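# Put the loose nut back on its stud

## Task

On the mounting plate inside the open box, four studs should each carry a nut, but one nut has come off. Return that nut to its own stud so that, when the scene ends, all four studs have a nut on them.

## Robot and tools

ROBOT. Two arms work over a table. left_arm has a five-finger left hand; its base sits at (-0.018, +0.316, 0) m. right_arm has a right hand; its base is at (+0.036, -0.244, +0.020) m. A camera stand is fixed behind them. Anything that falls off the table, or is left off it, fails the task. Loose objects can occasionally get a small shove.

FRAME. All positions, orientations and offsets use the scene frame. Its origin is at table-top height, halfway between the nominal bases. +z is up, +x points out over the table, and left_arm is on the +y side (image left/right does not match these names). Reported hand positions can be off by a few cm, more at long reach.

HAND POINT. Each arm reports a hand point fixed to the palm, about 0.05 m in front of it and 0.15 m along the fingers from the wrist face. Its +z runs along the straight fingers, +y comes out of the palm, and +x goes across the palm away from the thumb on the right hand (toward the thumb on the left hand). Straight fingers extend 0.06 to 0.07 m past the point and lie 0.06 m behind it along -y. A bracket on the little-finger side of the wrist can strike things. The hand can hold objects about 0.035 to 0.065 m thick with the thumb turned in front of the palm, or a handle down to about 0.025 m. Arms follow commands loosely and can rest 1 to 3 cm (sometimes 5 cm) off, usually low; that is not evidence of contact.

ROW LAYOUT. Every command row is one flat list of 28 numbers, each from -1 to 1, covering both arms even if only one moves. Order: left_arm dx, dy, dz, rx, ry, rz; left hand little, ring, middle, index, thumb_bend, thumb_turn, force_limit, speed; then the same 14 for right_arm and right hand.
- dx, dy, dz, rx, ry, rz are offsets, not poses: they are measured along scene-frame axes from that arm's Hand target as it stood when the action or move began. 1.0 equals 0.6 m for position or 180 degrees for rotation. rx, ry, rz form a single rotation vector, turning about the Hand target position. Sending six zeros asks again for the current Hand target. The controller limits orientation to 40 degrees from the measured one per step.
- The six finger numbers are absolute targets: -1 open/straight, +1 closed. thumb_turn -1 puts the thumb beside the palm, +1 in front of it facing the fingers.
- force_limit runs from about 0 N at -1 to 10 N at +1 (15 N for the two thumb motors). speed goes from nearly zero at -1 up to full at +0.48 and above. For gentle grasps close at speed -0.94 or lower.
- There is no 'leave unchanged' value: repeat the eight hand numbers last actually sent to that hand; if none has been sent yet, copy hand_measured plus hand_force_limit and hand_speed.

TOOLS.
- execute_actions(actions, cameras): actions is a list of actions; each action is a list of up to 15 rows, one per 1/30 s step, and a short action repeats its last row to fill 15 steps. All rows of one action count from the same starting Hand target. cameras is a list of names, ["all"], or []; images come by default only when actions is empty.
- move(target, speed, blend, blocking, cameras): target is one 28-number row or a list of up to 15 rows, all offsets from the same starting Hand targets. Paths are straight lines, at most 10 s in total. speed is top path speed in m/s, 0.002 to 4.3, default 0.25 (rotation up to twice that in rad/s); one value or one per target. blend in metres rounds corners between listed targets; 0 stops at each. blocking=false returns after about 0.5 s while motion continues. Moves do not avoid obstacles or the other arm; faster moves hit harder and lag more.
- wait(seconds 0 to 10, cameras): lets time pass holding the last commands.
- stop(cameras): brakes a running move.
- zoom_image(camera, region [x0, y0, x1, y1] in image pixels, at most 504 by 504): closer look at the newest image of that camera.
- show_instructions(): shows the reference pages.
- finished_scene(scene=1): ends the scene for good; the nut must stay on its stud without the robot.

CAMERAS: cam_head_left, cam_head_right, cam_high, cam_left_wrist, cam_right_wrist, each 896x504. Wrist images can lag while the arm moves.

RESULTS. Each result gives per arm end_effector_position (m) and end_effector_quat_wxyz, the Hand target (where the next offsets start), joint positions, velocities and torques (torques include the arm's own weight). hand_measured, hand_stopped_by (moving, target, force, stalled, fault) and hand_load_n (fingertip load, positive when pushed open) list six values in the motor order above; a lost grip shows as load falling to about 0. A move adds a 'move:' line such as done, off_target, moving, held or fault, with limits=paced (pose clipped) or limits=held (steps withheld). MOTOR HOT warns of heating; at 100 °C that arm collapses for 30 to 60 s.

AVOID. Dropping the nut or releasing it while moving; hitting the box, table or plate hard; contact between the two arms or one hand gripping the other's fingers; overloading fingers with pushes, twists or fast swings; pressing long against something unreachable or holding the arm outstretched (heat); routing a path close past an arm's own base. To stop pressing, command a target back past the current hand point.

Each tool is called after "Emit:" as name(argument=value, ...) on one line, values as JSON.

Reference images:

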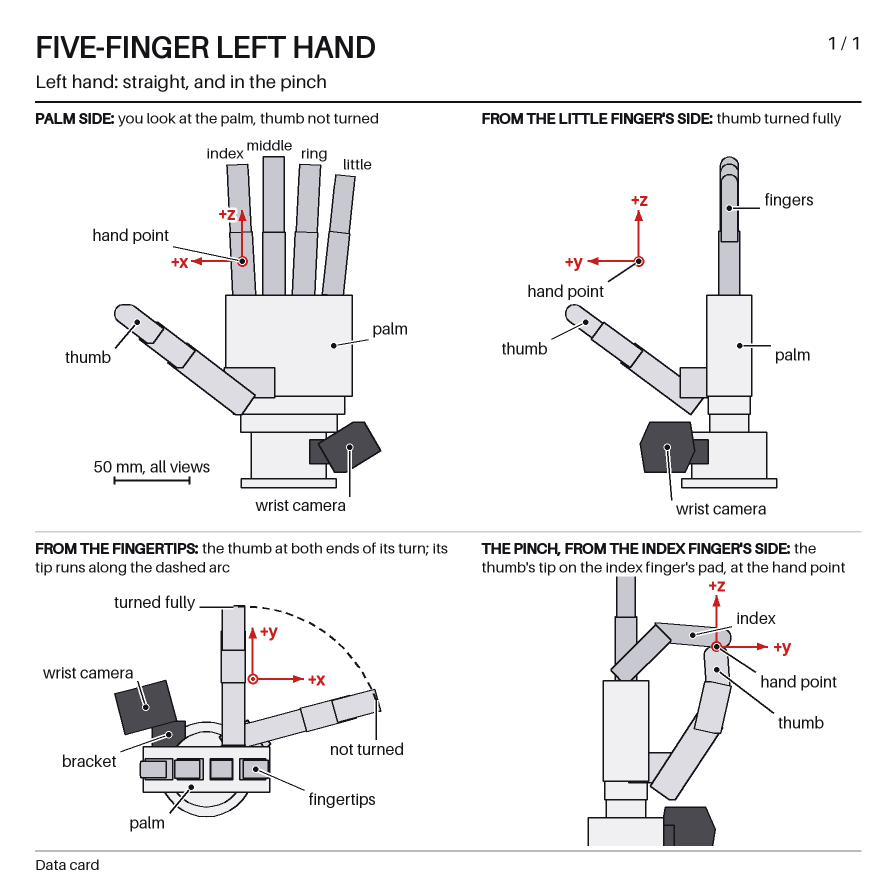

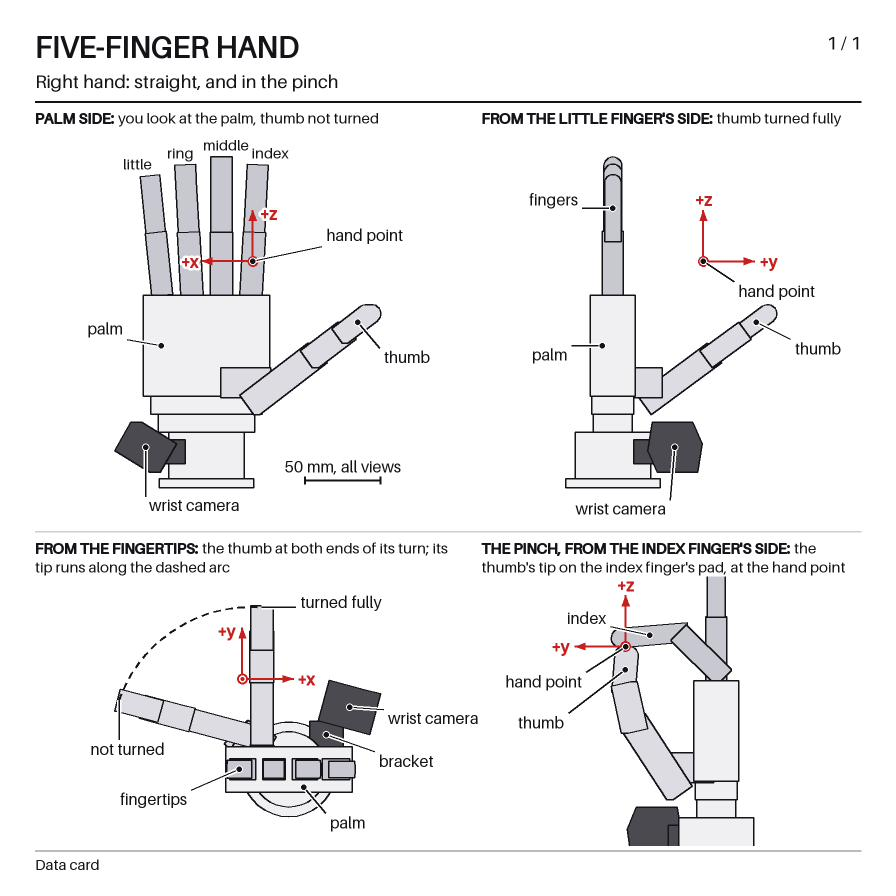

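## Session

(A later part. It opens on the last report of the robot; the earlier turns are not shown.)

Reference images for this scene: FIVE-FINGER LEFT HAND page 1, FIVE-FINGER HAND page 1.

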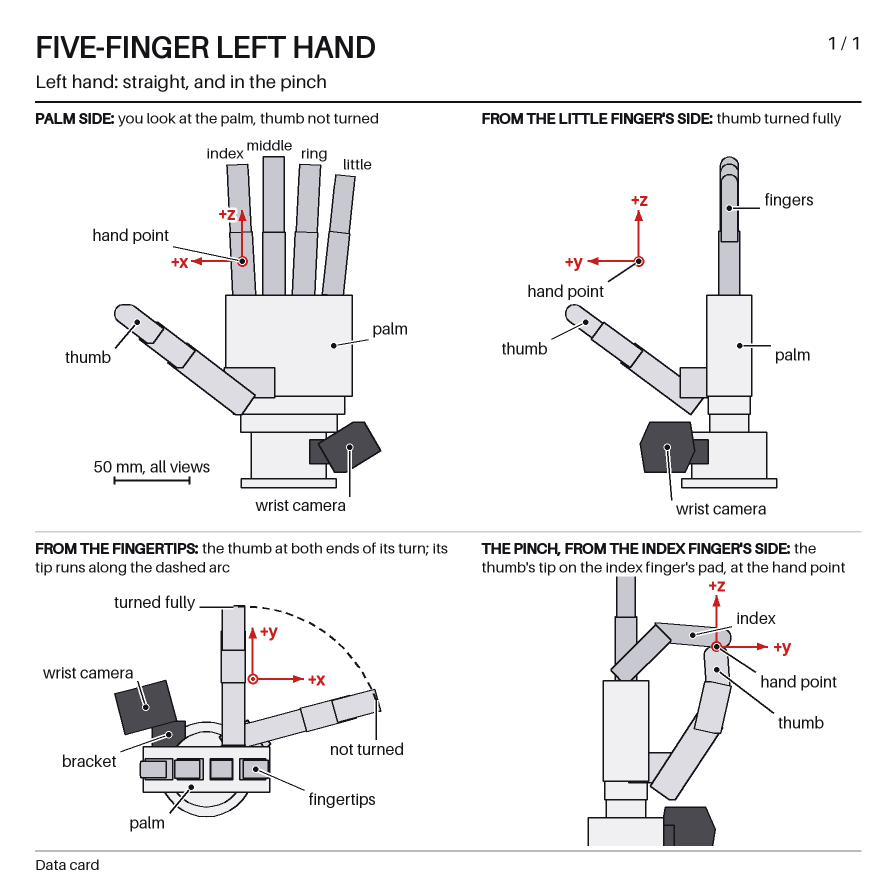

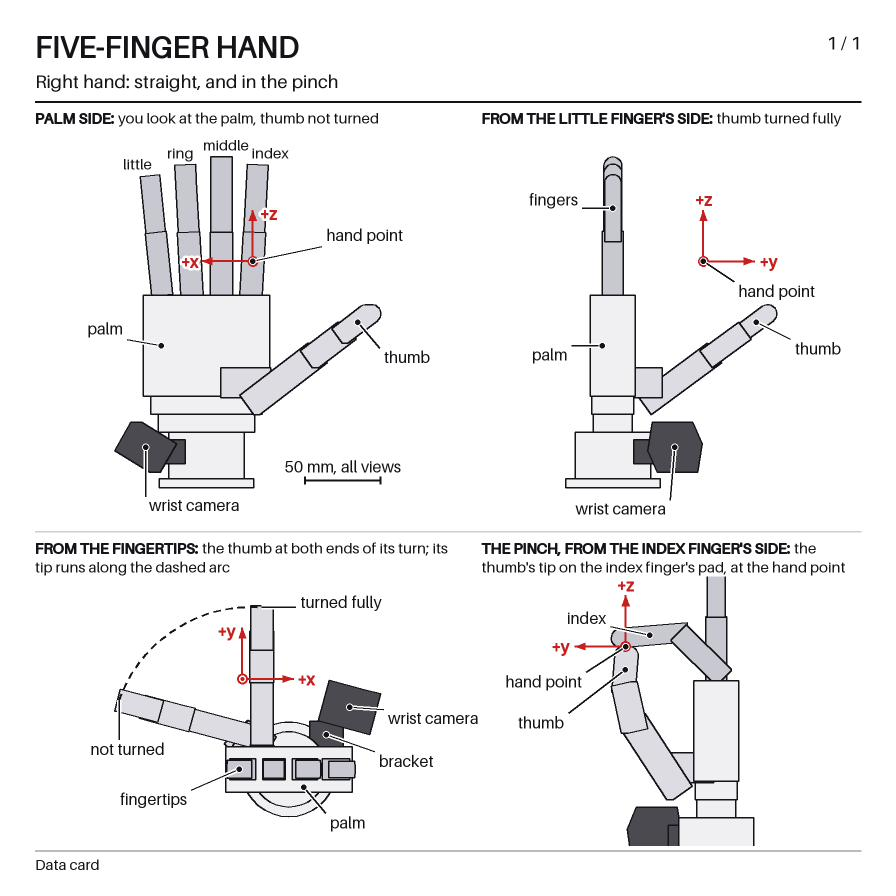

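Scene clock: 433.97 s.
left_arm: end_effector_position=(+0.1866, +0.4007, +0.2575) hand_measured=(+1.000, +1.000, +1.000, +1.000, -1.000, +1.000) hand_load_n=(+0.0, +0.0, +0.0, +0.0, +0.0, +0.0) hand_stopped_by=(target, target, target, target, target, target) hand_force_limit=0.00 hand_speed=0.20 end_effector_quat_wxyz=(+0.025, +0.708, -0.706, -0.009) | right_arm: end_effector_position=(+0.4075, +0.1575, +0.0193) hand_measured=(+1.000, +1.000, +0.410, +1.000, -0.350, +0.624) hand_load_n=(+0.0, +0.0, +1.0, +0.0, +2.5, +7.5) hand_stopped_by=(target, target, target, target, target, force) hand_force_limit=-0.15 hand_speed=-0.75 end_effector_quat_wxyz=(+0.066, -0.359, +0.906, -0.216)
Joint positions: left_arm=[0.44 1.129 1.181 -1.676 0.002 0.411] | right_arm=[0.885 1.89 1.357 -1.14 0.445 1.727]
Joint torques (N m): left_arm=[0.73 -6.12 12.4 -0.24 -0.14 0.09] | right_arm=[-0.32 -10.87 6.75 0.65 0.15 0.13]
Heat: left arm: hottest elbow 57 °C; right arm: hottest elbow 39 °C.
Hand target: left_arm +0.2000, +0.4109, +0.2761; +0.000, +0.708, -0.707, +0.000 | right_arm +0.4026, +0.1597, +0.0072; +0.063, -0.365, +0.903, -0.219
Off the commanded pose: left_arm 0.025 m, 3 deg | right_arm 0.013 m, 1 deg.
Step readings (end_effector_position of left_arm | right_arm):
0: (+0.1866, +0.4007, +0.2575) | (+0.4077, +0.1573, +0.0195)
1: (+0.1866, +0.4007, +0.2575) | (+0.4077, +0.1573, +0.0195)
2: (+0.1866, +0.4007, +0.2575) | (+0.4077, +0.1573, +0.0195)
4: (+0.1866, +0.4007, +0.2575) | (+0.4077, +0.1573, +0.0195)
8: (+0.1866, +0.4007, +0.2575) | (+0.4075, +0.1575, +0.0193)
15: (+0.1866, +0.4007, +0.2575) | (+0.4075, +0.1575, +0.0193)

Emit:
execute_actions(actions=[[[0,0,0,0,0,0,1,1,1,1,-1,1,0,0.2,-0.0004,0.0003,-0.0002,0.00025,0.0003,0,1,1,0.41,1,-0.35,0.7,-0.15,-0.75]]], cameras=["cam_right_wrist"])

Emit:
zoom_image(camera="cam_right_wrist", region=[482, 274, 532, 314])

Emit:
zoom_image(camera="cam_right_wrist", region=[530, 300, 580, 350])

Emit:
zoom_image(camera="cam_right_wrist", region=[510, 265, 540, 295])

Scene clock: 435.00 s.
left_arm: end_effector_position=(+0.1866, +0.4007, +0.2575) hand_measured=(+1.000, +1.000, +1.000, +1.000, -1.000, +1.000) hand_load_n=(+0.0, +0.0, +0.0, +0.0, +0.0, +0.0) hand_stopped_by=(target, target, target, target, target, target) hand_force_limit=0.00 hand_speed=0.20 end_effector_quat_wxyz=(+0.025, +0.708, -0.706, -0.009) | right_arm: end_effector_position=(+0.4072, +0.1576, +0.0192) hand_measured=(+1.000, +1.000, +0.410, +1.000, -0.350, +0.624) hand_load_n=(+0.0, +0.0, +1.0, +0.0, +2.5, +7.0) hand_stopped_by=(target, target, target, target, target, force) hand_force_limit=-0.15 hand_speed=-0.75 end_effector_quat_wxyz=(+0.066, -0.359, +0.906, -0.215)
Joint positions: left_arm=[0.44 1.129 1.181 -1.676 0.002 0.411] | right_arm=[0.885 1.89 1.357 -1.14 0.443 1.727]
Joint torques (N m): left_arm=[-0.03 -5.95 12.56 -0.55 -0.07 0.04] | right_arm=[-0.26 -10.81 6.74 0.65 0.14 0.13]
Heat: left arm: hottest elbow 57 °C; right arm: hottest elbow 38 °C.
Hand target: left_arm +0.2000, +0.4109, +0.2761; +0.000, +0.708, -0.707, +0.000 | right_arm +0.4023, +0.1599, +0.0071; +0.063, -0.365, +0.903, -0.219
Off the commanded pose: left_arm 0.025 m, 3 deg | right_arm 0.013 m, 1 deg.
Step readings (end_effector_position of left_arm | right_arm):
0: (+0.1866, +0.4007, +0.2575) | (+0.4075, +0.1575, +0.0193)
1: (+0.1866, +0.4007, +0.2575) | (+0.4075, +0.1575, +0.0193)
2: (+0.1866, +0.4007, +0.2575) | (+0.4075, +0.1575, +0.0193)
4: (+0.1866, +0.4007, +0.2575) | (+0.4075, +0.1575, +0.0193)
8: (+0.1866, +0.4007, +0.2575) | (+0.4072, +0.1576, +0.0192)
15: (+0.1866, +0.4007, +0.2575) | (+0.4072, +0.1576, +0.0192)
camera_calibration:
cam_right_wrist: T_world_to_cam=[[-0.777877, 0.437496, -0.451114, 0.261565], [0.362062, 0.898751, 0.247299, -0.279652], [0.513632, 0.0290364, -0.857519, -0.0862051], [0, 0, 0, 1]] pos_world=[0.348995, 0.139407, 0.113231]
Images, in order (width x height): cam_right_wrist 896x504.

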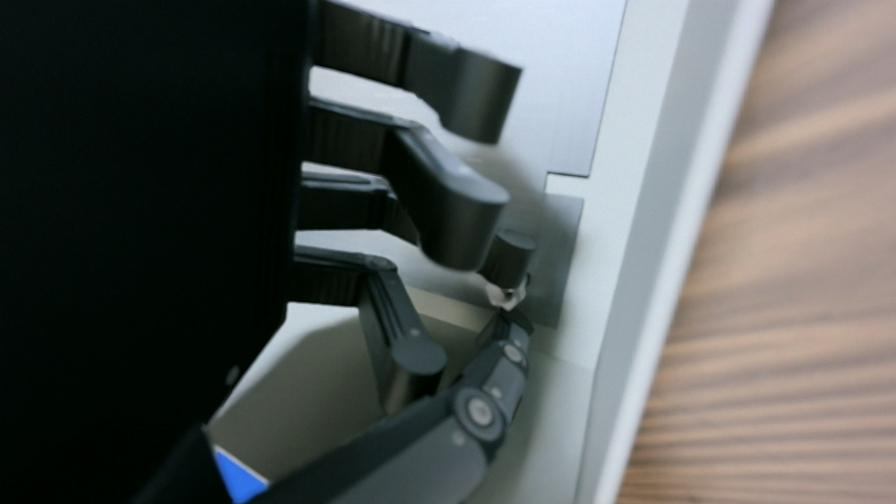

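Scaled by 10.080 from the camera's 896x504 image, which has a finer 1280x720 frame.

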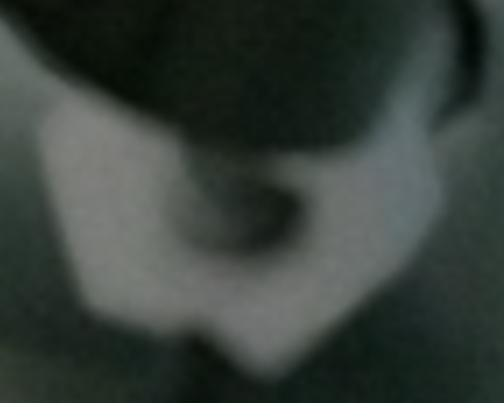

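Scaled by 10.080 from the camera's 896x504 image, which has a finer 1280x720 frame.

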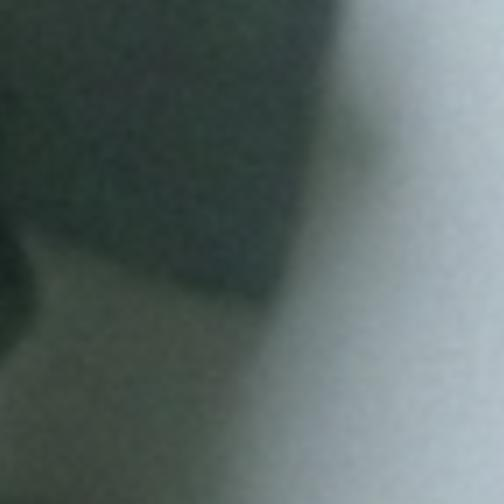

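Scaled by 16.800 from the camera's 896x504 image, which has a finer 1280x720 frame.

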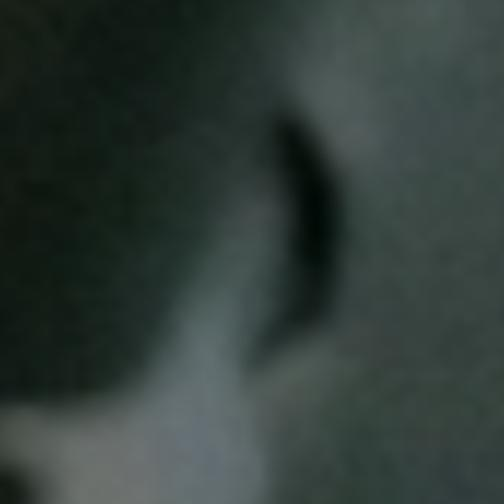

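Emit:
execute_actions(actions=[[[0,0,0,0,0,0,1,1,1,1,-1,1,0,0.2,-0.00015,-0.0002,-0.0011,-0.0003,0.0002,0,1,1,0.41,1,-0.35,0.7,-0.15,-0.75]]], cameras=["cam_right_wrist"])

Emit:
zoom_image(camera="cam_right_wrist", region=[482, 274, 532, 314])

Scene clock: 436.10 s.
left_arm: end_effector_position=(+0.1866, +0.4007, +0.2575) hand_measured=(+1.000, +1.000, +1.000, +1.000, -1.000, +1.000) hand_load_n=(+0.0, +0.0, +0.0, +0.0, +0.0, -0.5) hand_stopped_by=(target, target, target, target, target, target) hand_force_limit=0.00 hand_speed=0.20 end_effector_quat_wxyz=(+0.025, +0.708, -0.706, -0.009) | right_arm: end_effector_position=(+0.4073, +0.1578, +0.0186) hand_measured=(+1.000, +1.000, +0.410, +1.000, -0.350, +0.624) hand_load_n=(+0.0, +0.0, +0.5, +0.0, +2.5, +7.0) hand_stopped_by=(target, target, target, target, target, force) hand_force_limit=-0.15 hand_speed=-0.75 end_effector_quat_wxyz=(+0.066, -0.360, +0.905, -0.215)
Joint positions: left_arm=[0.44 1.129 1.181 -1.676 0.002 0.411] | right_arm=[0.885 1.891 1.357 -1.138 0.443 1.725]
Joint torques (N m): left_arm=[0.15 -5.71 12.45 -0.5 -0.16 0.09] | right_arm=[-0.26 -10.81 6.74 0.62 0.15 0.13]
Heat: left arm: hottest elbow 57 °C; right arm: hottest elbow 38 °C.
Hand target: left_arm +0.2000, +0.4109, +0.2761; +0.000, +0.708, -0.707, +0.000 | right_arm +0.4022, +0.1597, +0.0065; +0.062, -0.365, +0.903, -0.219
Off the commanded pose: left_arm 0.025 m, 3 deg | right_arm 0.013 m, 1 deg.
Step readings (end_effector_position of left_arm | right_arm):
0: (+0.1866, +0.4007, +0.2575) | (+0.4072, +0.1576, +0.0192)
1: (+0.1866, +0.4007, +0.2575) | (+0.4072, +0.1576, +0.0192)
2: (+0.1866, +0.4007, +0.2575) | (+0.4072, +0.1576, +0.0192)
4: (+0.1866, +0.4007, +0.2575) | (+0.4072, +0.1576, +0.0190)
8: (+0.1866, +0.4007, +0.2575) | (+0.4071, +0.1575, +0.0186)
15: (+0.1866, +0.4007, +0.2575) | (+0.4073, +0.1578, +0.0186)
camera_calibration:
cam_right_wrist: T_world_to_cam=[[-0.778628, 0.436362, -0.450916, 0.261803], [0.360892, 0.899282, 0.24708, -0.279308], [0.513318, 0.0296516, -0.857686, -0.0867829], [0, 0, 0, 1]] pos_world=[0.349195, 0.139509, 0.11263]
Images, in order (width x height): cam_right_wrist 896x504.

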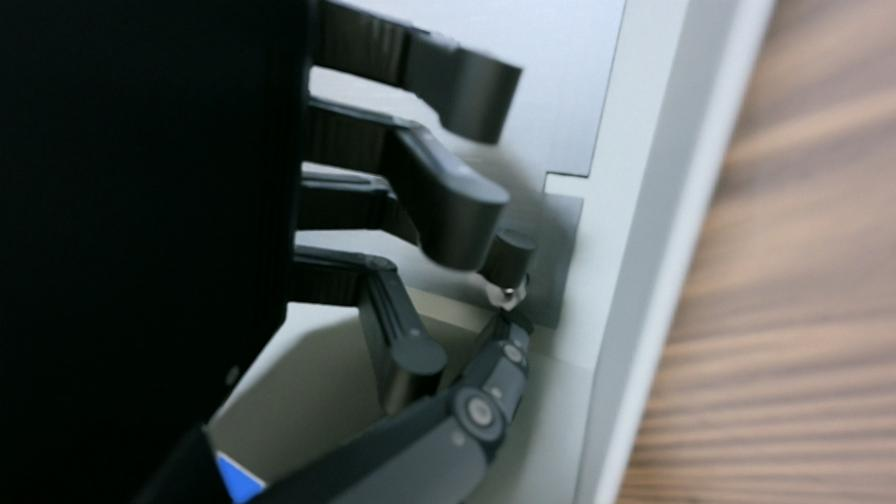

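Scaled by 10.080 from the camera's 896x504 image, which has a finer 1280x720 frame.

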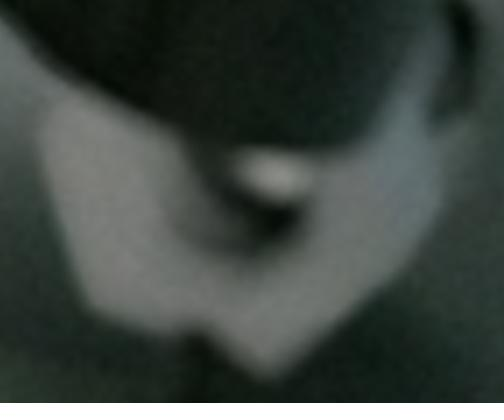

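Emit:
execute_actions(actions=[[[0,0,0,0,0,0,1,1,1,1,-1,1,0,0.2,-0.0001,-0.00012,-0.0008,-0.0002,0.00015,0,1,1,0.41,1,-0.35,0.7,-0.15,-0.75]]], cameras=["cam_right_wrist"])

Emit:
zoom_image(camera="cam_right_wrist", region=[482, 274, 532, 314])

Scene clock: 437.33 s.
left_arm: end_effector_position=(+0.1866, +0.4007, +0.2575) hand_measured=(+1.000, +1.000, +1.000, +1.000, -1.000, +1.000) hand_load_n=(+0.0, +0.0, +0.0, +0.0, -0.5, +0.0) hand_stopped_by=(target, target, target, target, target, target) hand_force_limit=0.00 hand_speed=0.20 end_effector_quat_wxyz=(+0.025, +0.708, -0.706, -0.009) | right_arm: end_effector_position=(+0.4073, +0.1577, +0.0178) hand_measured=(+1.000, +1.000, +0.410, +1.000, -0.350, +0.624) hand_load_n=(+0.0, +0.0, +1.0, +0.0, +2.5, +7.0) hand_stopped_by=(target, target, target, target, target, force) hand_force_limit=-0.15 hand_speed=-0.75 end_effector_quat_wxyz=(+0.066, -0.359, +0.906, -0.216)
Joint positions: left_arm=[0.44 1.129 1.181 -1.676 0.002 0.411] | right_arm=[0.885 1.893 1.357 -1.138 0.443 1.727]
Joint torques (N m): left_arm=[-0.03 -6.24 12.63 -0.36 -0.15 0.06] | right_arm=[-0.32 -10.87 6.72 0.62 0.16 0.13]
Heat: left arm: hottest elbow 57 °C; right arm: hottest elbow 38 °C.
Hand target: left_arm +0.2000, +0.4109, +0.2761; +0.000, +0.708, -0.707, +0.000 | right_arm +0.4021, +0.1596, +0.0058; +0.062, -0.365, +0.903, -0.219
Off the commanded pose: left_arm 0.025 m, 3 deg | right_arm 0.013 m, 1 deg.
Step readings (end_effector_position of left_arm | right_arm):
0: (+0.1866, +0.4007, +0.2575) | (+0.4073, +0.1578, +0.0186)
1: (+0.1866, +0.4007, +0.2575) | (+0.4073, +0.1578, +0.0186)
2: (+0.1866, +0.4007, +0.2575) | (+0.4073, +0.1578, +0.0186)
4: (+0.1866, +0.4007, +0.2575) | (+0.4073, +0.1578, +0.0184)
8: (+0.1866, +0.4007, +0.2575) | (+0.4072, +0.1577, +0.0182)
15: (+0.1866, +0.4007, +0.2575) | (+0.4073, +0.1577, +0.0178)
camera_calibration:
cam_right_wrist: T_world_to_cam=[[-0.778169, 0.437143, -0.450953, 0.2611], [0.362293, 0.898948, 0.246242, -0.279419], [0.513027, 0.0282409, -0.857908, -0.0870934], [0, 0, 0, 1]] pos_world=[0.349093, 0.139504, 0.11183]
Images, in order (width x height): cam_right_wrist 896x504.

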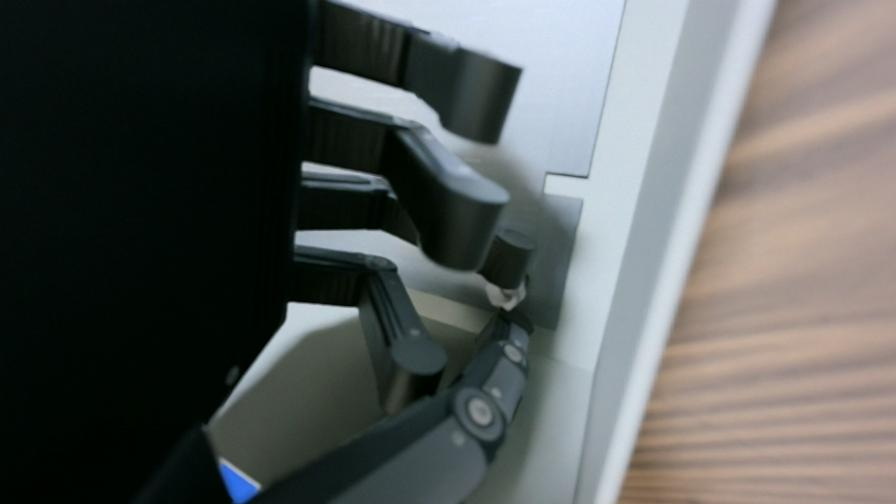

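Scaled by 10.080 from the camera's 896x504 image, which has a finer 1280x720 frame.

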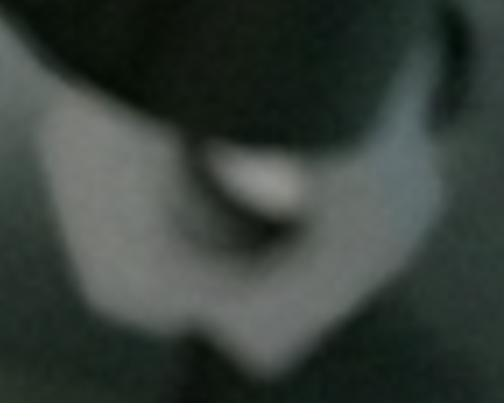

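Emit:
execute_actions(actions=[[[0,0,0,0,0,0,1,1,1,1,-1,1,0,0.2,0,0,-0.0013,-0.0002,0.00015,0,1,1,0.41,1,-0.35,0.7,-0.15,-0.75]]], cameras=["cam_right_wrist"])

Emit:
zoom_image(camera="cam_right_wrist", region=[482, 274, 532, 314])

Scene clock: 438.67 s.
left_arm: end_effector_position=(+0.1866, +0.4007, +0.2575) hand_measured=(+1.000, +1.000, +1.000, +1.000, -1.000, +1.000) hand_load_n=(+0.0, +0.0, +0.0, +0.0, +0.0, +0.0) hand_stopped_by=(target, target, target, target, target, target) hand_force_limit=0.00 hand_speed=0.20 end_effector_quat_wxyz=(+0.025, +0.708, -0.706, -0.009) | right_arm: end_effector_position=(+0.4074, +0.1579, +0.0171) hand_measured=(+1.000, +1.000, +0.410, +1.000, -0.350, +0.624) hand_load_n=(+0.0, +0.0, +1.0, +0.0, +2.5, +7.0) hand_stopped_by=(target, target, target, target, target, force) hand_force_limit=-0.15 hand_speed=-0.75 end_effector_quat_wxyz=(+0.066, -0.359, +0.906, -0.216)
Joint positions: left_arm=[0.44 1.129 1.181 -1.676 0.002 0.411] | right_arm=[0.885 1.894 1.357 -1.137 0.443 1.727]
Joint torques (N m): left_arm=[0.56 -6.12 12.7 -0.53 -0.06 0.08] | right_arm=[-0.26 -10.87 6.71 0.61 0.16 0.13]
Heat: left arm: hottest elbow 57 °C; right arm: hottest elbow 38 °C.
Hand target: left_arm +0.2000, +0.4109, +0.2761; +0.000, +0.708, -0.707, +0.000 | right_arm +0.4021, +0.1596, +0.0051; +0.062, -0.365, +0.903, -0.219
Off the commanded pose: left_arm 0.025 m, 3 deg | right_arm 0.013 m, 1 deg.
Step readings (end_effector_position of left_arm | right_arm):
0: (+0.1866, +0.4007, +0.2575) | (+0.4073, +0.1577, +0.0178)
1: (+0.1866, +0.4007, +0.2575) | (+0.4073, +0.1577, +0.0178)
2: (+0.1866, +0.4007, +0.2575) | (+0.4073, +0.1577, +0.0178)
4: (+0.1866, +0.4007, +0.2575) | (+0.4073, +0.1577, +0.0178)
8: (+0.1866, +0.4007, +0.2575) | (+0.4072, +0.1576, +0.0174)
15: (+0.1866, +0.4007, +0.2575) | (+0.4074, +0.1579, +0.0171)
camera_calibration:
cam_right_wrist: T_world_to_cam=[[-0.778169, 0.437143, -0.450953, 0.260852], [0.362293, 0.898948, 0.246242, -0.279499], [0.513027, 0.0282409, -0.857908, -0.0878022], [0, 0, 0, 1]] pos_world=[0.349293, 0.139704, 0.11113]
Images, in order (width x height): cam_right_wrist 896x504.

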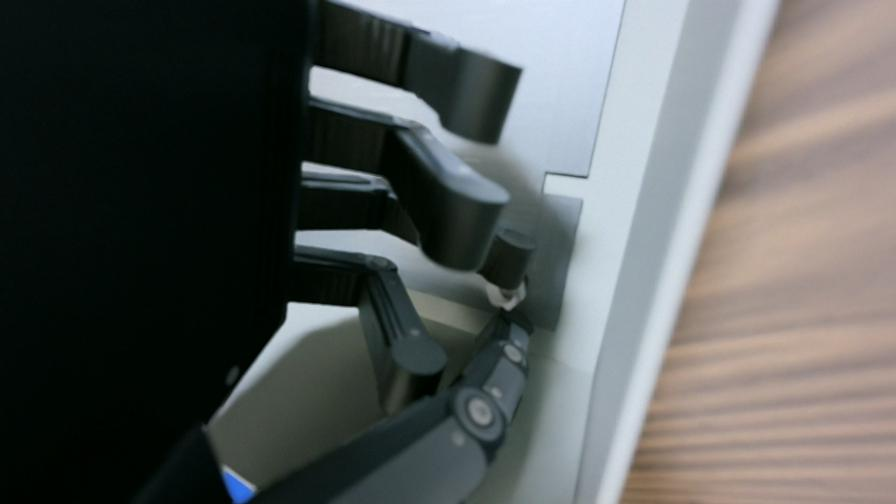

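Scaled by 10.080 from the camera's 896x504 image, which has a finer 1280x720 frame.

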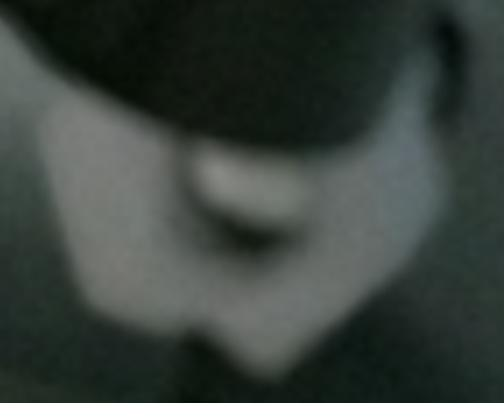

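Emit:
execute_actions(actions=[[[0,0,0,0,0,0,1,1,1,1,-1,1,0,0.2,0,0,-0.0013,-0.0002,0.00015,0,1,1,0.41,1,-0.35,0.7,-0.15,-0.75]]], cameras=["cam_right_wrist"])

Emit:
zoom_image(camera="cam_right_wrist", region=[482, 274, 532, 314])

Scene clock: 439.67 s.
left_arm: end_effector_position=(+0.1866, +0.4007, +0.2575) hand_measured=(+1.000, +1.000, +1.000, +1.000, -1.000, +1.000) hand_load_n=(+0.0, +0.0, +0.0, +0.0, +0.0, +0.0) hand_stopped_by=(target, target, target, target, target, target) hand_force_limit=0.00 hand_speed=0.20 end_effector_quat_wxyz=(+0.025, +0.708, -0.706, -0.009) | right_arm: end_effector_position=(+0.4073, +0.1577, +0.0163) hand_measured=(+1.000, +1.000, +0.410, +1.000, -0.350, +0.624) hand_load_n=(+0.0, +0.0, +1.0, +0.0, +2.0, +7.0) hand_stopped_by=(target, target, target, target, target, force) hand_force_limit=-0.15 hand_speed=-0.75 end_effector_quat_wxyz=(+0.065, -0.359, +0.906, -0.216)
Joint positions: left_arm=[0.44 1.129 1.181 -1.676 0.002 0.411] | right_arm=[0.885 1.896 1.357 -1.137 0.443 1.727]
Joint torques (N m): left_arm=[0.85 -6.07 12.44 -0.54 -0.09 0.08] | right_arm=[-0.26 -10.87 6.72 0.64 0.16 0.13]
Heat: left arm: hottest elbow 57 °C; right arm: hottest elbow 38 °C.
Hand target: left_arm +0.2000, +0.4109, +0.2761; +0.000, +0.708, -0.707, +0.000 | right_arm +0.4022, +0.1596, +0.0043; +0.061, -0.365, +0.903, -0.219
Off the commanded pose: left_arm 0.025 m, 3 deg | right_arm 0.013 m, 1 deg.
Step readings (end_effector_position of left_arm | right_arm):
0: (+0.1866, +0.4007, +0.2575) | (+0.4074, +0.1579, +0.0171)
1: (+0.1866, +0.4007, +0.2575) | (+0.4074, +0.1579, +0.0171)
2: (+0.1866, +0.4007, +0.2575) | (+0.4074, +0.1579, +0.0171)
4: (+0.1866, +0.4007, +0.2575) | (+0.4074, +0.1579, +0.0171)
8: (+0.1866, +0.4007, +0.2575) | (+0.4073, +0.1578, +0.0167)
15: (+0.1866, +0.4007, +0.2575) | (+0.4073, +0.1577, +0.0163)
camera_calibration:
cam_right_wrist: T_world_to_cam=[[-0.778601, 0.436586, -0.450748, 0.260697], [0.362489, 0.89925, 0.24485, -0.279254], [0.512233, 0.027249, -0.858414, -0.0880158], [0, 0, 0, 1]] pos_world=[0.34929, 0.139701, 0.11033]
Images, in order (width x height): cam_right_wrist 896x504.

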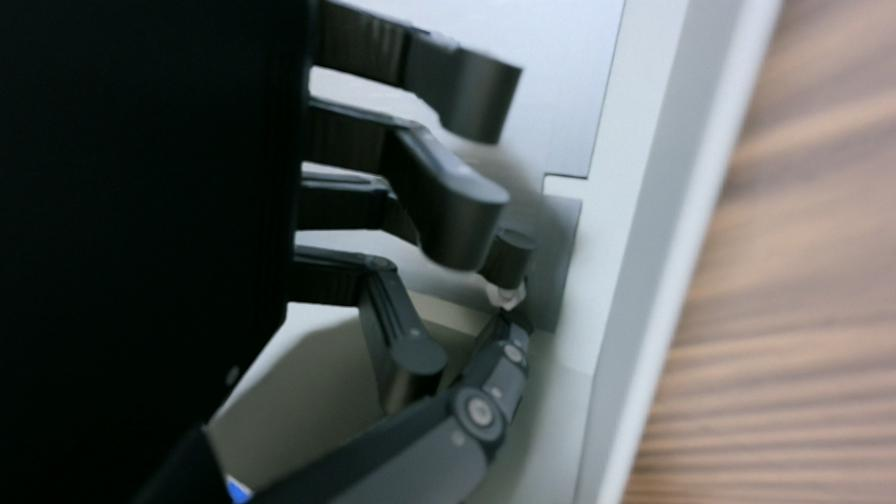

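Scaled by 10.080 from the camera's 896x504 image, which has a finer 1280x720 frame.

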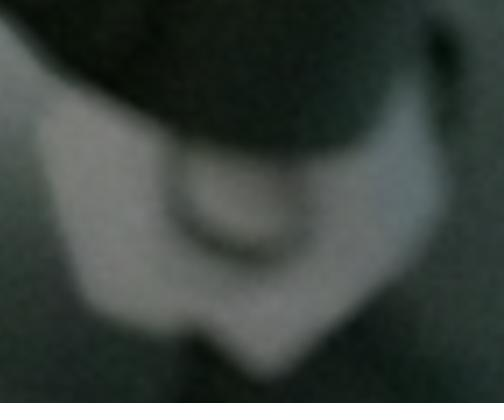

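Emit:
execute_actions(actions=[[[0,0,0,0,0,0,1,1,1,1,-1,1,0,0.2,0,0,-0.0013,-0.0002,0.00015,0,1,1,0.41,1,-0.35,0.7,-0.15,-0.75]]], cameras=["cam_right_wrist"])

Emit:
zoom_image(camera="cam_right_wrist", region=[482, 274, 532, 314])

Scene clock: 440.73 s.
left_arm: end_effector_position=(+0.1866, +0.4007, +0.2575) hand_measured=(+1.000, +1.000, +1.000, +1.000, -1.000, +1.000) hand_load_n=(+0.0, +0.0, +0.0, +0.0, +0.0, +0.0) hand_stopped_by=(target, target, target, target, target, target) hand_force_limit=0.00 hand_speed=0.20 end_effector_quat_wxyz=(+0.025, +0.708, -0.706, -0.009) | right_arm: end_effector_position=(+0.4074, +0.1579, +0.0155) hand_measured=(+1.000, +1.000, +0.410, +1.000, -0.350, +0.624) hand_load_n=(+0.0, +0.0, +1.0, +0.0, +2.5, +7.0) hand_stopped_by=(target, target, target, target, target, force) hand_force_limit=-0.15 hand_speed=-0.75 end_effector_quat_wxyz=(+0.065, -0.359, +0.906, -0.216)
Joint positions: left_arm=[0.44 1.129 1.181 -1.676 0.002 0.411] | right_arm=[0.885 1.897 1.357 -1.135 0.443 1.727]
Joint torques (N m): left_arm=[0.56 -5.71 12.57 -0.34 -0.13 0.06] | right_arm=[-0.21 -10.93 6.71 0.61 0.16 0.13]
Heat: left arm: hottest elbow 57 °C; right arm: hottest elbow 38 °C.
Hand target: left_arm +0.2000, +0.4109, +0.2761; +0.000, +0.708, -0.707, +0.000 | right_arm +0.4022, +0.1596, +0.0035; +0.061, -0.365, +0.903, -0.220
Off the commanded pose: left_arm 0.025 m, 3 deg | right_arm 0.013 m, 1 deg.
Step readings (end_effector_position of left_arm | right_arm):
0: (+0.1866, +0.4007, +0.2575) | (+0.4073, +0.1577, +0.0163)
1: (+0.1866, +0.4007, +0.2575) | (+0.4073, +0.1577, +0.0163)
2: (+0.1866, +0.4007, +0.2575) | (+0.4073, +0.1577, +0.0163)
4: (+0.1866, +0.4007, +0.2575) | (+0.4073, +0.1577, +0.0163)
8: (+0.1866, +0.4007, +0.2575) | (+0.4072, +0.1576, +0.0159)
15: (+0.1866, +0.4007, +0.2575) | (+0.4074, +0.1579, +0.0155)
camera_calibration:
cam_right_wrist: T_world_to_cam=[[-0.778585, 0.436626, -0.450737, 0.260403], [0.362524, 0.89923, 0.244869, -0.27922], [0.512233, 0.0272484, -0.858414, -0.0886705], [0, 0, 0, 1]] pos_world=[0.34939, 0.139801, 0.10963]
Images, in order (width x height): cam_right_wrist 896x504.

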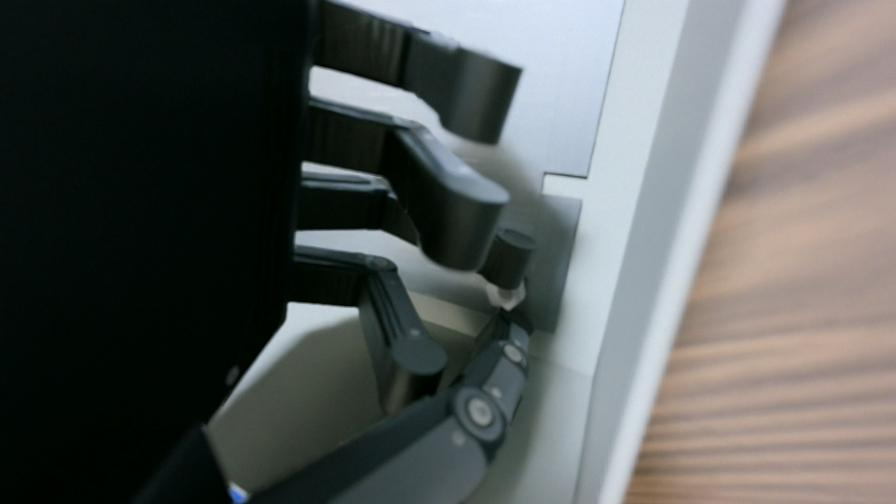

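Scaled by 10.080 from the camera's 896x504 image, which has a finer 1280x720 frame.

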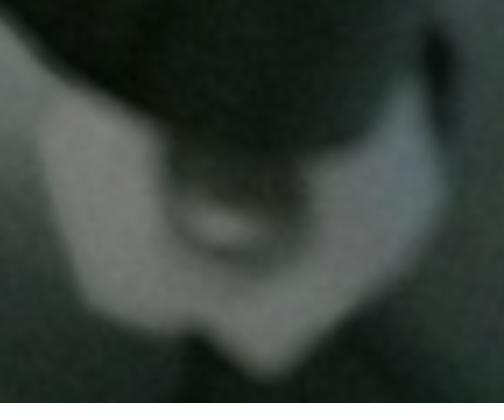

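Emit:
execute_actions(actions=[[[0,0,0,0,0,0,1,1,1,1,-1,1,0,0.2,0,0,-0.0013,-0.0002,0.00015,0,1,1,0.41,1,-0.35,0.7,-0.15,-0.75]]], cameras=["cam_right_wrist"])

Emit:
zoom_image(camera="cam_right_wrist", region=[482, 274, 532, 314])

Scene clock: 441.70 s.
left_arm: end_effector_position=(+0.1866, +0.4007, +0.2575) hand_measured=(+1.000, +1.000, +1.000, +1.000, -1.000, +1.000) hand_load_n=(+0.0, +0.0, +0.0, +0.0, +0.0, +0.0) hand_stopped_by=(target, target, target, target, target, target) hand_force_limit=0.00 hand_speed=0.20 end_effector_quat_wxyz=(+0.025, +0.708, -0.706, -0.009) | right_arm: end_effector_position=(+0.4073, +0.1578, +0.0151) hand_measured=(+1.000, +1.000, +0.410, +1.000, -0.350, +0.624) hand_load_n=(+0.0, +0.0, +1.0, +0.0, +2.5, +7.0) hand_stopped_by=(target, target, target, target, target, force) hand_force_limit=-0.15 hand_speed=-0.75 end_effector_quat_wxyz=(+0.065, -0.359, +0.906, -0.216)
Joint positions: left_arm=[0.44 1.129 1.181 -1.676 0.002 0.411] | right_arm=[0.885 1.898 1.357 -1.135 0.443 1.727]
Joint torques (N m): left_arm=[0.67 -6.07 12.63 -0.4 -0.13 0.1] | right_arm=[-0.26 -10.81 6.72 0.64 0.16 0.13]
Heat: left arm: hottest elbow 57 °C; right arm: hottest elbow 38 °C.
Hand target: left_arm +0.2000, +0.4109, +0.2761; +0.000, +0.708, -0.707, +0.000 | right_arm +0.4022, +0.1597, +0.0028; +0.061, -0.365, +0.903, -0.220
Off the commanded pose: left_arm 0.025 m, 3 deg | right_arm 0.013 m, 1 deg.
Step readings (end_effector_position of left_arm | right_arm):
0: (+0.1866, +0.4007, +0.2575) | (+0.4074, +0.1579, +0.0155)
1: (+0.1866, +0.4007, +0.2575) | (+0.4074, +0.1579, +0.0155)
2: (+0.1866, +0.4007, +0.2575) | (+0.4074, +0.1579, +0.0155)
4: (+0.1866, +0.4007, +0.2575) | (+0.4074, +0.1579, +0.0155)
8: (+0.1866, +0.4007, +0.2575) | (+0.4073, +0.1578, +0.0153)
15: (+0.1866, +0.4007, +0.2575) | (+0.4073, +0.1578, +0.0151)
camera_calibration:
cam_right_wrist: T_world_to_cam=[[-0.778876, 0.436287, -0.450563, 0.260352], [0.362596, 0.89941, 0.244103, -0.279086], [0.51174, 0.0267536, -0.858724, -0.0887381], [0, 0, 0, 1]] pos_world=[0.349388, 0.139799, 0.109229]
Images, in order (width x height): cam_right_wrist 896x504.

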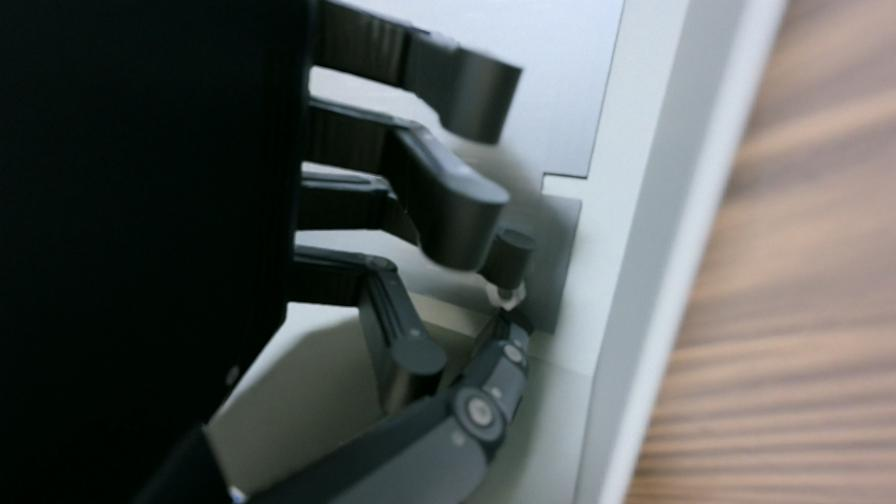

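Scaled by 10.080 from the camera's 896x504 image, which has a finer 1280x720 frame.

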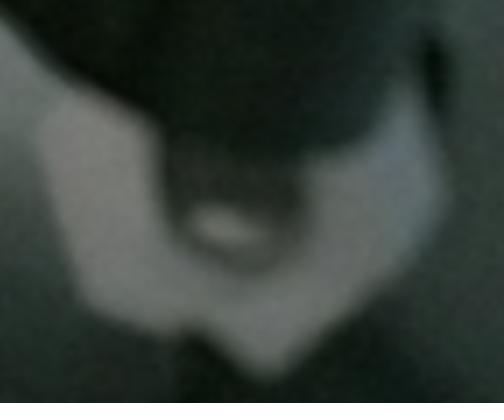

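Emit:
execute_actions(actions=[[[0,0,0,0,0,0,1,1,1,1,-1,1,0,0.2,0,0,-0.0013,-0.0002,0.00015,0,1,1,0.41,1,-0.35,0.7,-0.15,-0.75]]], cameras=["cam_right_wrist"])

Emit:
zoom_image(camera="cam_right_wrist", region=[482, 274, 532, 314])

Scene clock: 442.63 s.
left_arm: end_effector_position=(+0.1866, +0.4007, +0.2575) hand_measured=(+1.000, +1.000, +1.000, +1.000, -1.000, +1.000) hand_load_n=(+0.0, +0.0, +0.0, +0.0, +0.0, +0.0) hand_stopped_by=(target, target, target, target, target, target) hand_force_limit=0.00 hand_speed=0.20 end_effector_quat_wxyz=(+0.025, +0.708, -0.706, -0.009) | right_arm: end_effector_position=(+0.4072, +0.1578, +0.0151) hand_measured=(+1.000, +1.000, +0.410, +1.000, -0.350, +0.624) hand_load_n=(+0.0, +0.0, +0.5, +0.0, +2.5, +7.0) hand_stopped_by=(target, target, target, target, target, force) hand_force_limit=-0.15 hand_speed=-0.75 end_effector_quat_wxyz=(+0.064, -0.360, +0.905, -0.216)
Joint positions: left_arm=[0.44 1.129 1.181 -1.676 0.002 0.411] | right_arm=[0.885 1.898 1.357 -1.135 0.443 1.725]
Joint torques (N m): left_arm=[0.44 -6.12 12.36 -0.42 -0.11 0.07] | right_arm=[-0.26 -10.81 6.72 0.64 0.16 0.13]
Heat: left arm: hottest elbow 57 °C; right arm: hottest elbow 38 °C.
Hand target: left_arm +0.2000, +0.4109, +0.2761; +0.000, +0.708, -0.707, +0.000 | right_arm +0.4022, +0.1597, +0.0021; +0.060, -0.365, +0.902, -0.220
Off the commanded pose: left_arm 0.025 m, 3 deg | right_arm 0.014 m, 1 deg.
Step readings (end_effector_position of left_arm | right_arm):
0: (+0.1866, +0.4007, +0.2575) | (+0.4073, +0.1578, +0.0151)
1: (+0.1866, +0.4007, +0.2575) | (+0.4073, +0.1578, +0.0151)
2: (+0.1866, +0.4007, +0.2575) | (+0.4073, +0.1578, +0.0151)
4: (+0.1866, +0.4007, +0.2575) | (+0.4072, +0.1578, +0.0151)
8: (+0.1866, +0.4007, +0.2575) | (+0.4072, +0.1578, +0.0151)
15: (+0.1866, +0.4007, +0.2575) | (+0.4072, +0.1578, +0.0151)
camera_calibration:
cam_right_wrist: T_world_to_cam=[[-0.779699, 0.435061, -0.450324, 0.260749], [0.361532, 0.899994, 0.243527, -0.278608], [0.511238, 0.027071, -0.859013, -0.088522], [0, 0, 0, 1]] pos_world=[0.349287, 0.1397, 0.109229]
Images, in order (width x height): cam_right_wrist 896x504.

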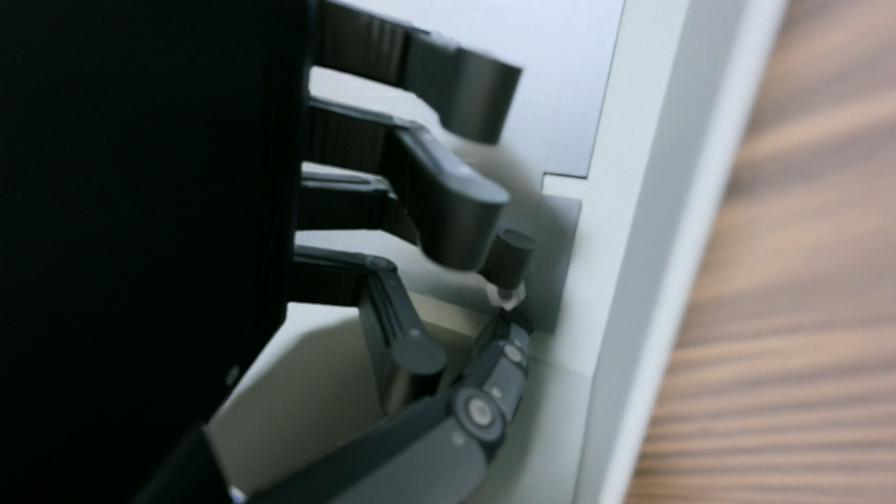

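Scaled by 10.080 from the camera's 896x504 image, which has a finer 1280x720 frame.

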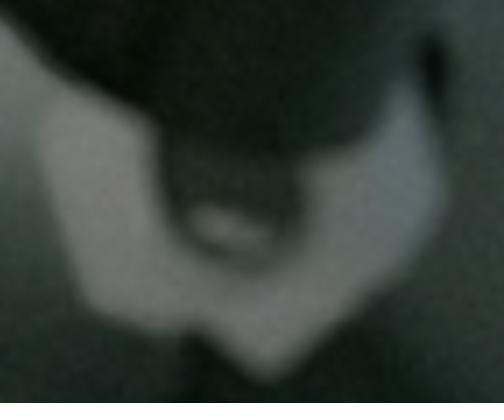

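Emit:
execute_actions(actions=[[[0,0,0,0,0,0,1,1,1,1,-1,1,0,0.2,0,0,-0.002,-0.0003,0.0002,0,1,1,0.41,1,-0.35,0.7,-0.15,-0.75]]], cameras=["cam_right_wrist"])

Emit:
zoom_image(camera="cam_right_wrist", region=[482, 274, 532, 314])

Scene clock: 443.67 s.
left_arm: end_effector_position=(+0.1866, +0.4007, +0.2575) hand_measured=(+1.000, +1.000, +1.000, +1.000, -1.000, +1.000) hand_load_n=(+0.0, +0.0, +0.0, +0.0, -0.5, +0.0) hand_stopped_by=(target, target, target, target, target, target) hand_force_limit=0.00 hand_speed=0.20 end_effector_quat_wxyz=(+0.025, +0.708, -0.706, -0.009) | right_arm: end_effector_position=(+0.4070, +0.1577, +0.0148) hand_measured=(+1.000, +1.000, +0.410, +1.000, -0.350, +0.624) hand_load_n=(+0.0, +0.5, +0.5, +0.0, +2.5, +7.0) hand_stopped_by=(target, target, target, target, target, force) hand_force_limit=-0.15 hand_speed=-0.75 end_effector_quat_wxyz=(+0.064, -0.362, +0.905, -0.216)
Joint positions: left_arm=[0.44 1.129 1.181 -1.676 0.002 0.411] | right_arm=[0.885 1.899 1.357 -1.135 0.443 1.722]
Joint torques (N m): left_arm=[0.32 -5.95 12.45 -0.46 -0.07 0.05] | right_arm=[-0.26 -10.58 6.71 0.65 0.17 0.13]
Heat: left arm: hottest elbow 57 °C; right arm: hottest elbow 38 °C.
Hand target: left_arm +0.2000, +0.4109, +0.2761; +0.000, +0.708, -0.707, +0.000 | right_arm +0.4022, +0.1597, +0.0008; +0.060, -0.365, +0.902, -0.220
Off the commanded pose: left_arm 0.025 m, 3 deg | right_arm 0.015 m, 1 deg.
Step readings (end_effector_position of left_arm | right_arm):
0: (+0.1866, +0.4007, +0.2575) | (+0.4072, +0.1578, +0.0151)
1: (+0.1866, +0.4007, +0.2575) | (+0.4072, +0.1578, +0.0151)
2: (+0.1866, +0.4007, +0.2575) | (+0.4072, +0.1578, +0.0151)
4: (+0.1866, +0.4007, +0.2575) | (+0.4071, +0.1577, +0.0148)
8: (+0.1866, +0.4007, +0.2575) | (+0.4071, +0.1577, +0.0148)
15: (+0.1866, +0.4007, +0.2575) | (+0.4070, +0.1577, +0.0148)
camera_calibration:
cam_right_wrist: T_world_to_cam=[[-0.78148, 0.432401, -0.449799, 0.261681], [0.359365, 0.901262, 0.242042, -0.277751], [0.510046, 0.0275094, -0.859707, -0.0881743], [0, 0, 0, 1]] pos_world=[0.349285, 0.139601, 0.109127]
Images, in order (width x height): cam_right_wrist 896x504.

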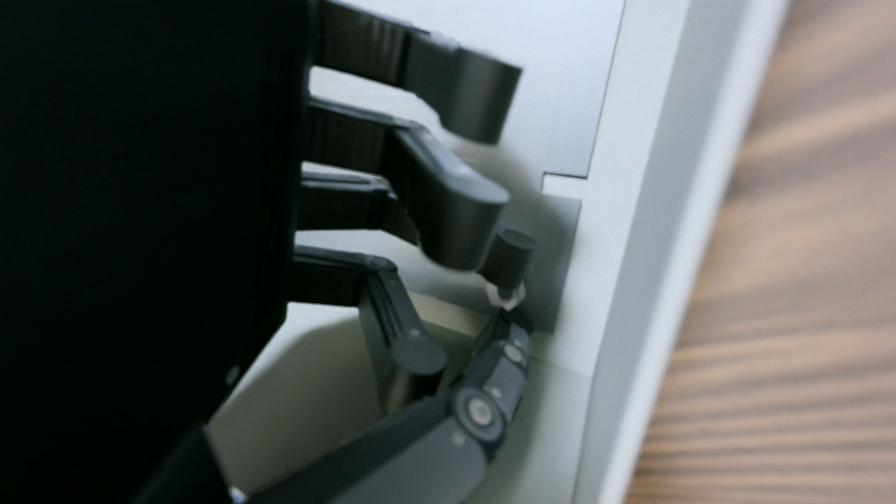

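Scaled by 10.080 from the camera's 896x504 image, which has a finer 1280x720 frame.

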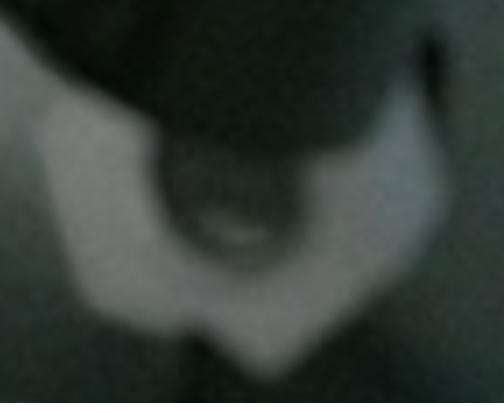

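Emit:
execute_actions(actions=[[[0,0,0,0,0,0,1,1,1,1,-1,1,0,0.2,0,0,0,0,0,0,1,1,0.41,1,-0.35,0.595,-0.15,-0.85]]], cameras=["cam_right_wrist"])

Emit:
zoom_image(camera="cam_right_wrist", region=[470, 260, 540, 330])

Scene clock: 445.57 s.
left_arm: end_effector_position=(+0.1866, +0.4007, +0.2575) hand_measured=(+1.000, +1.000, +1.000, +1.000, -1.000, +1.000) hand_load_n=(+0.0, +0.0, +0.0, +0.0, +0.0, +0.0) hand_stopped_by=(target, target, target, target, target, target) hand_force_limit=0.00 hand_speed=0.20 end_effector_quat_wxyz=(+0.025, +0.708, -0.706, -0.009) | right_arm: end_effector_position=(+0.4068, +0.1576, +0.0148) hand_measured=(+1.000, +1.000, +0.410, +1.000, -0.350, +0.594) hand_load_n=(+0.0, +0.0, +0.0, +0.0, +0.5, +1.5) hand_stopped_by=(target, target, target, target, target, target) hand_force_limit=-0.15 hand_speed=-0.85 end_effector_quat_wxyz=(+0.064, -0.363, +0.904, -0.216)
Joint positions: left_arm=[0.44 1.129 1.181 -1.676 0.002 0.411] | right_arm=[0.885 1.899 1.357 -1.135 0.443 1.719]
Joint torques (N m): left_arm=[0.62 -6.07 12.46 -0.42 -0.11 0.09] | right_arm=[-0.32 -10.64 6.71 0.65 0.17 0.13]
Heat: left arm: hottest elbow 57 °C; right arm: hottest elbow 38 °C.
Hand target: left_arm +0.2000, +0.4109, +0.2761; +0.000, +0.708, -0.707, +0.000 | right_arm +0.4022, +0.1597, +0.0008; +0.060, -0.365, +0.902, -0.220
Off the commanded pose: left_arm 0.025 m, 3 deg | right_arm 0.015 m, 1 deg.
Step readings (end_effector_position of left_arm | right_arm):
0: (+0.1866, +0.4007, +0.2575) | (+0.4070, +0.1577, +0.0148)
1: (+0.1866, +0.4007, +0.2575) | (+0.4070, +0.1577, +0.0148)
2: (+0.1866, +0.4007, +0.2575) | (+0.4070, +0.1577, +0.0148)
4: (+0.1866, +0.4007, +0.2575) | (+0.4069, +0.1576, +0.0148)
8: (+0.1866, +0.4007, +0.2575) | (+0.4068, +0.1576, +0.0148)
15: (+0.1866, +0.4007, +0.2575) | (+0.4068, +0.1576, +0.0148)
camera_calibration:
cam_right_wrist: T_world_to_cam=[[-0.783128, 0.429904, -0.449325, 0.262637], [0.357134, 0.902433, 0.240978, -0.27684], [0.509083, 0.0282473, -0.860254, -0.0878759], [0, 0, 0, 1]] pos_world=[0.349284, 0.139403, 0.109126]
Images, in order (width x height): cam_right_wrist 896x504.

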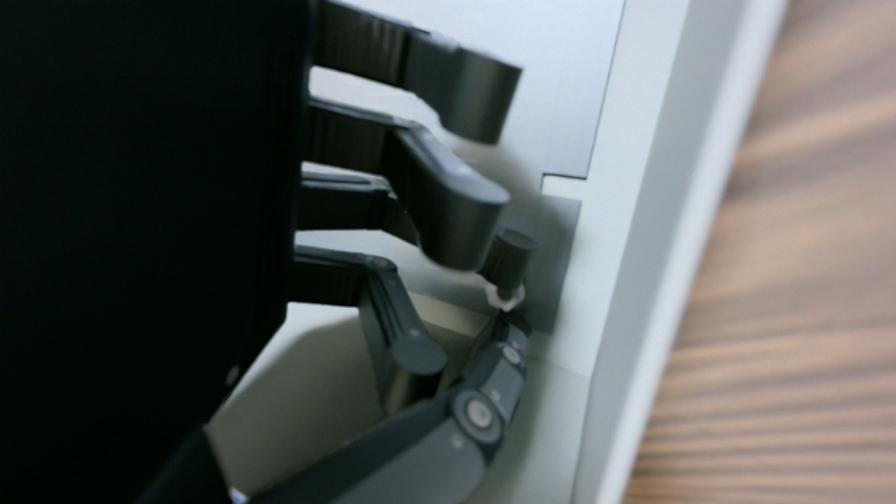

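Scaled by 7.200 from the camera's 896x504 image, which has a finer 1280x720 frame.

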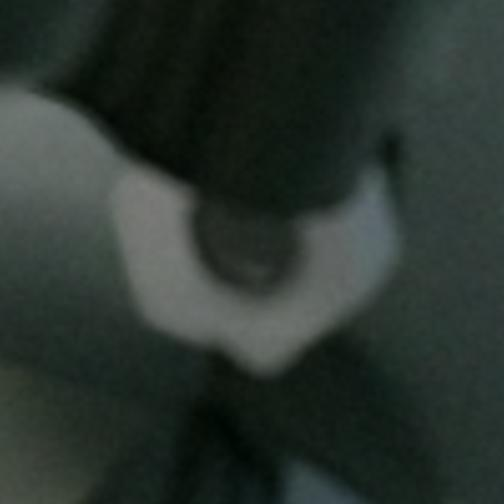

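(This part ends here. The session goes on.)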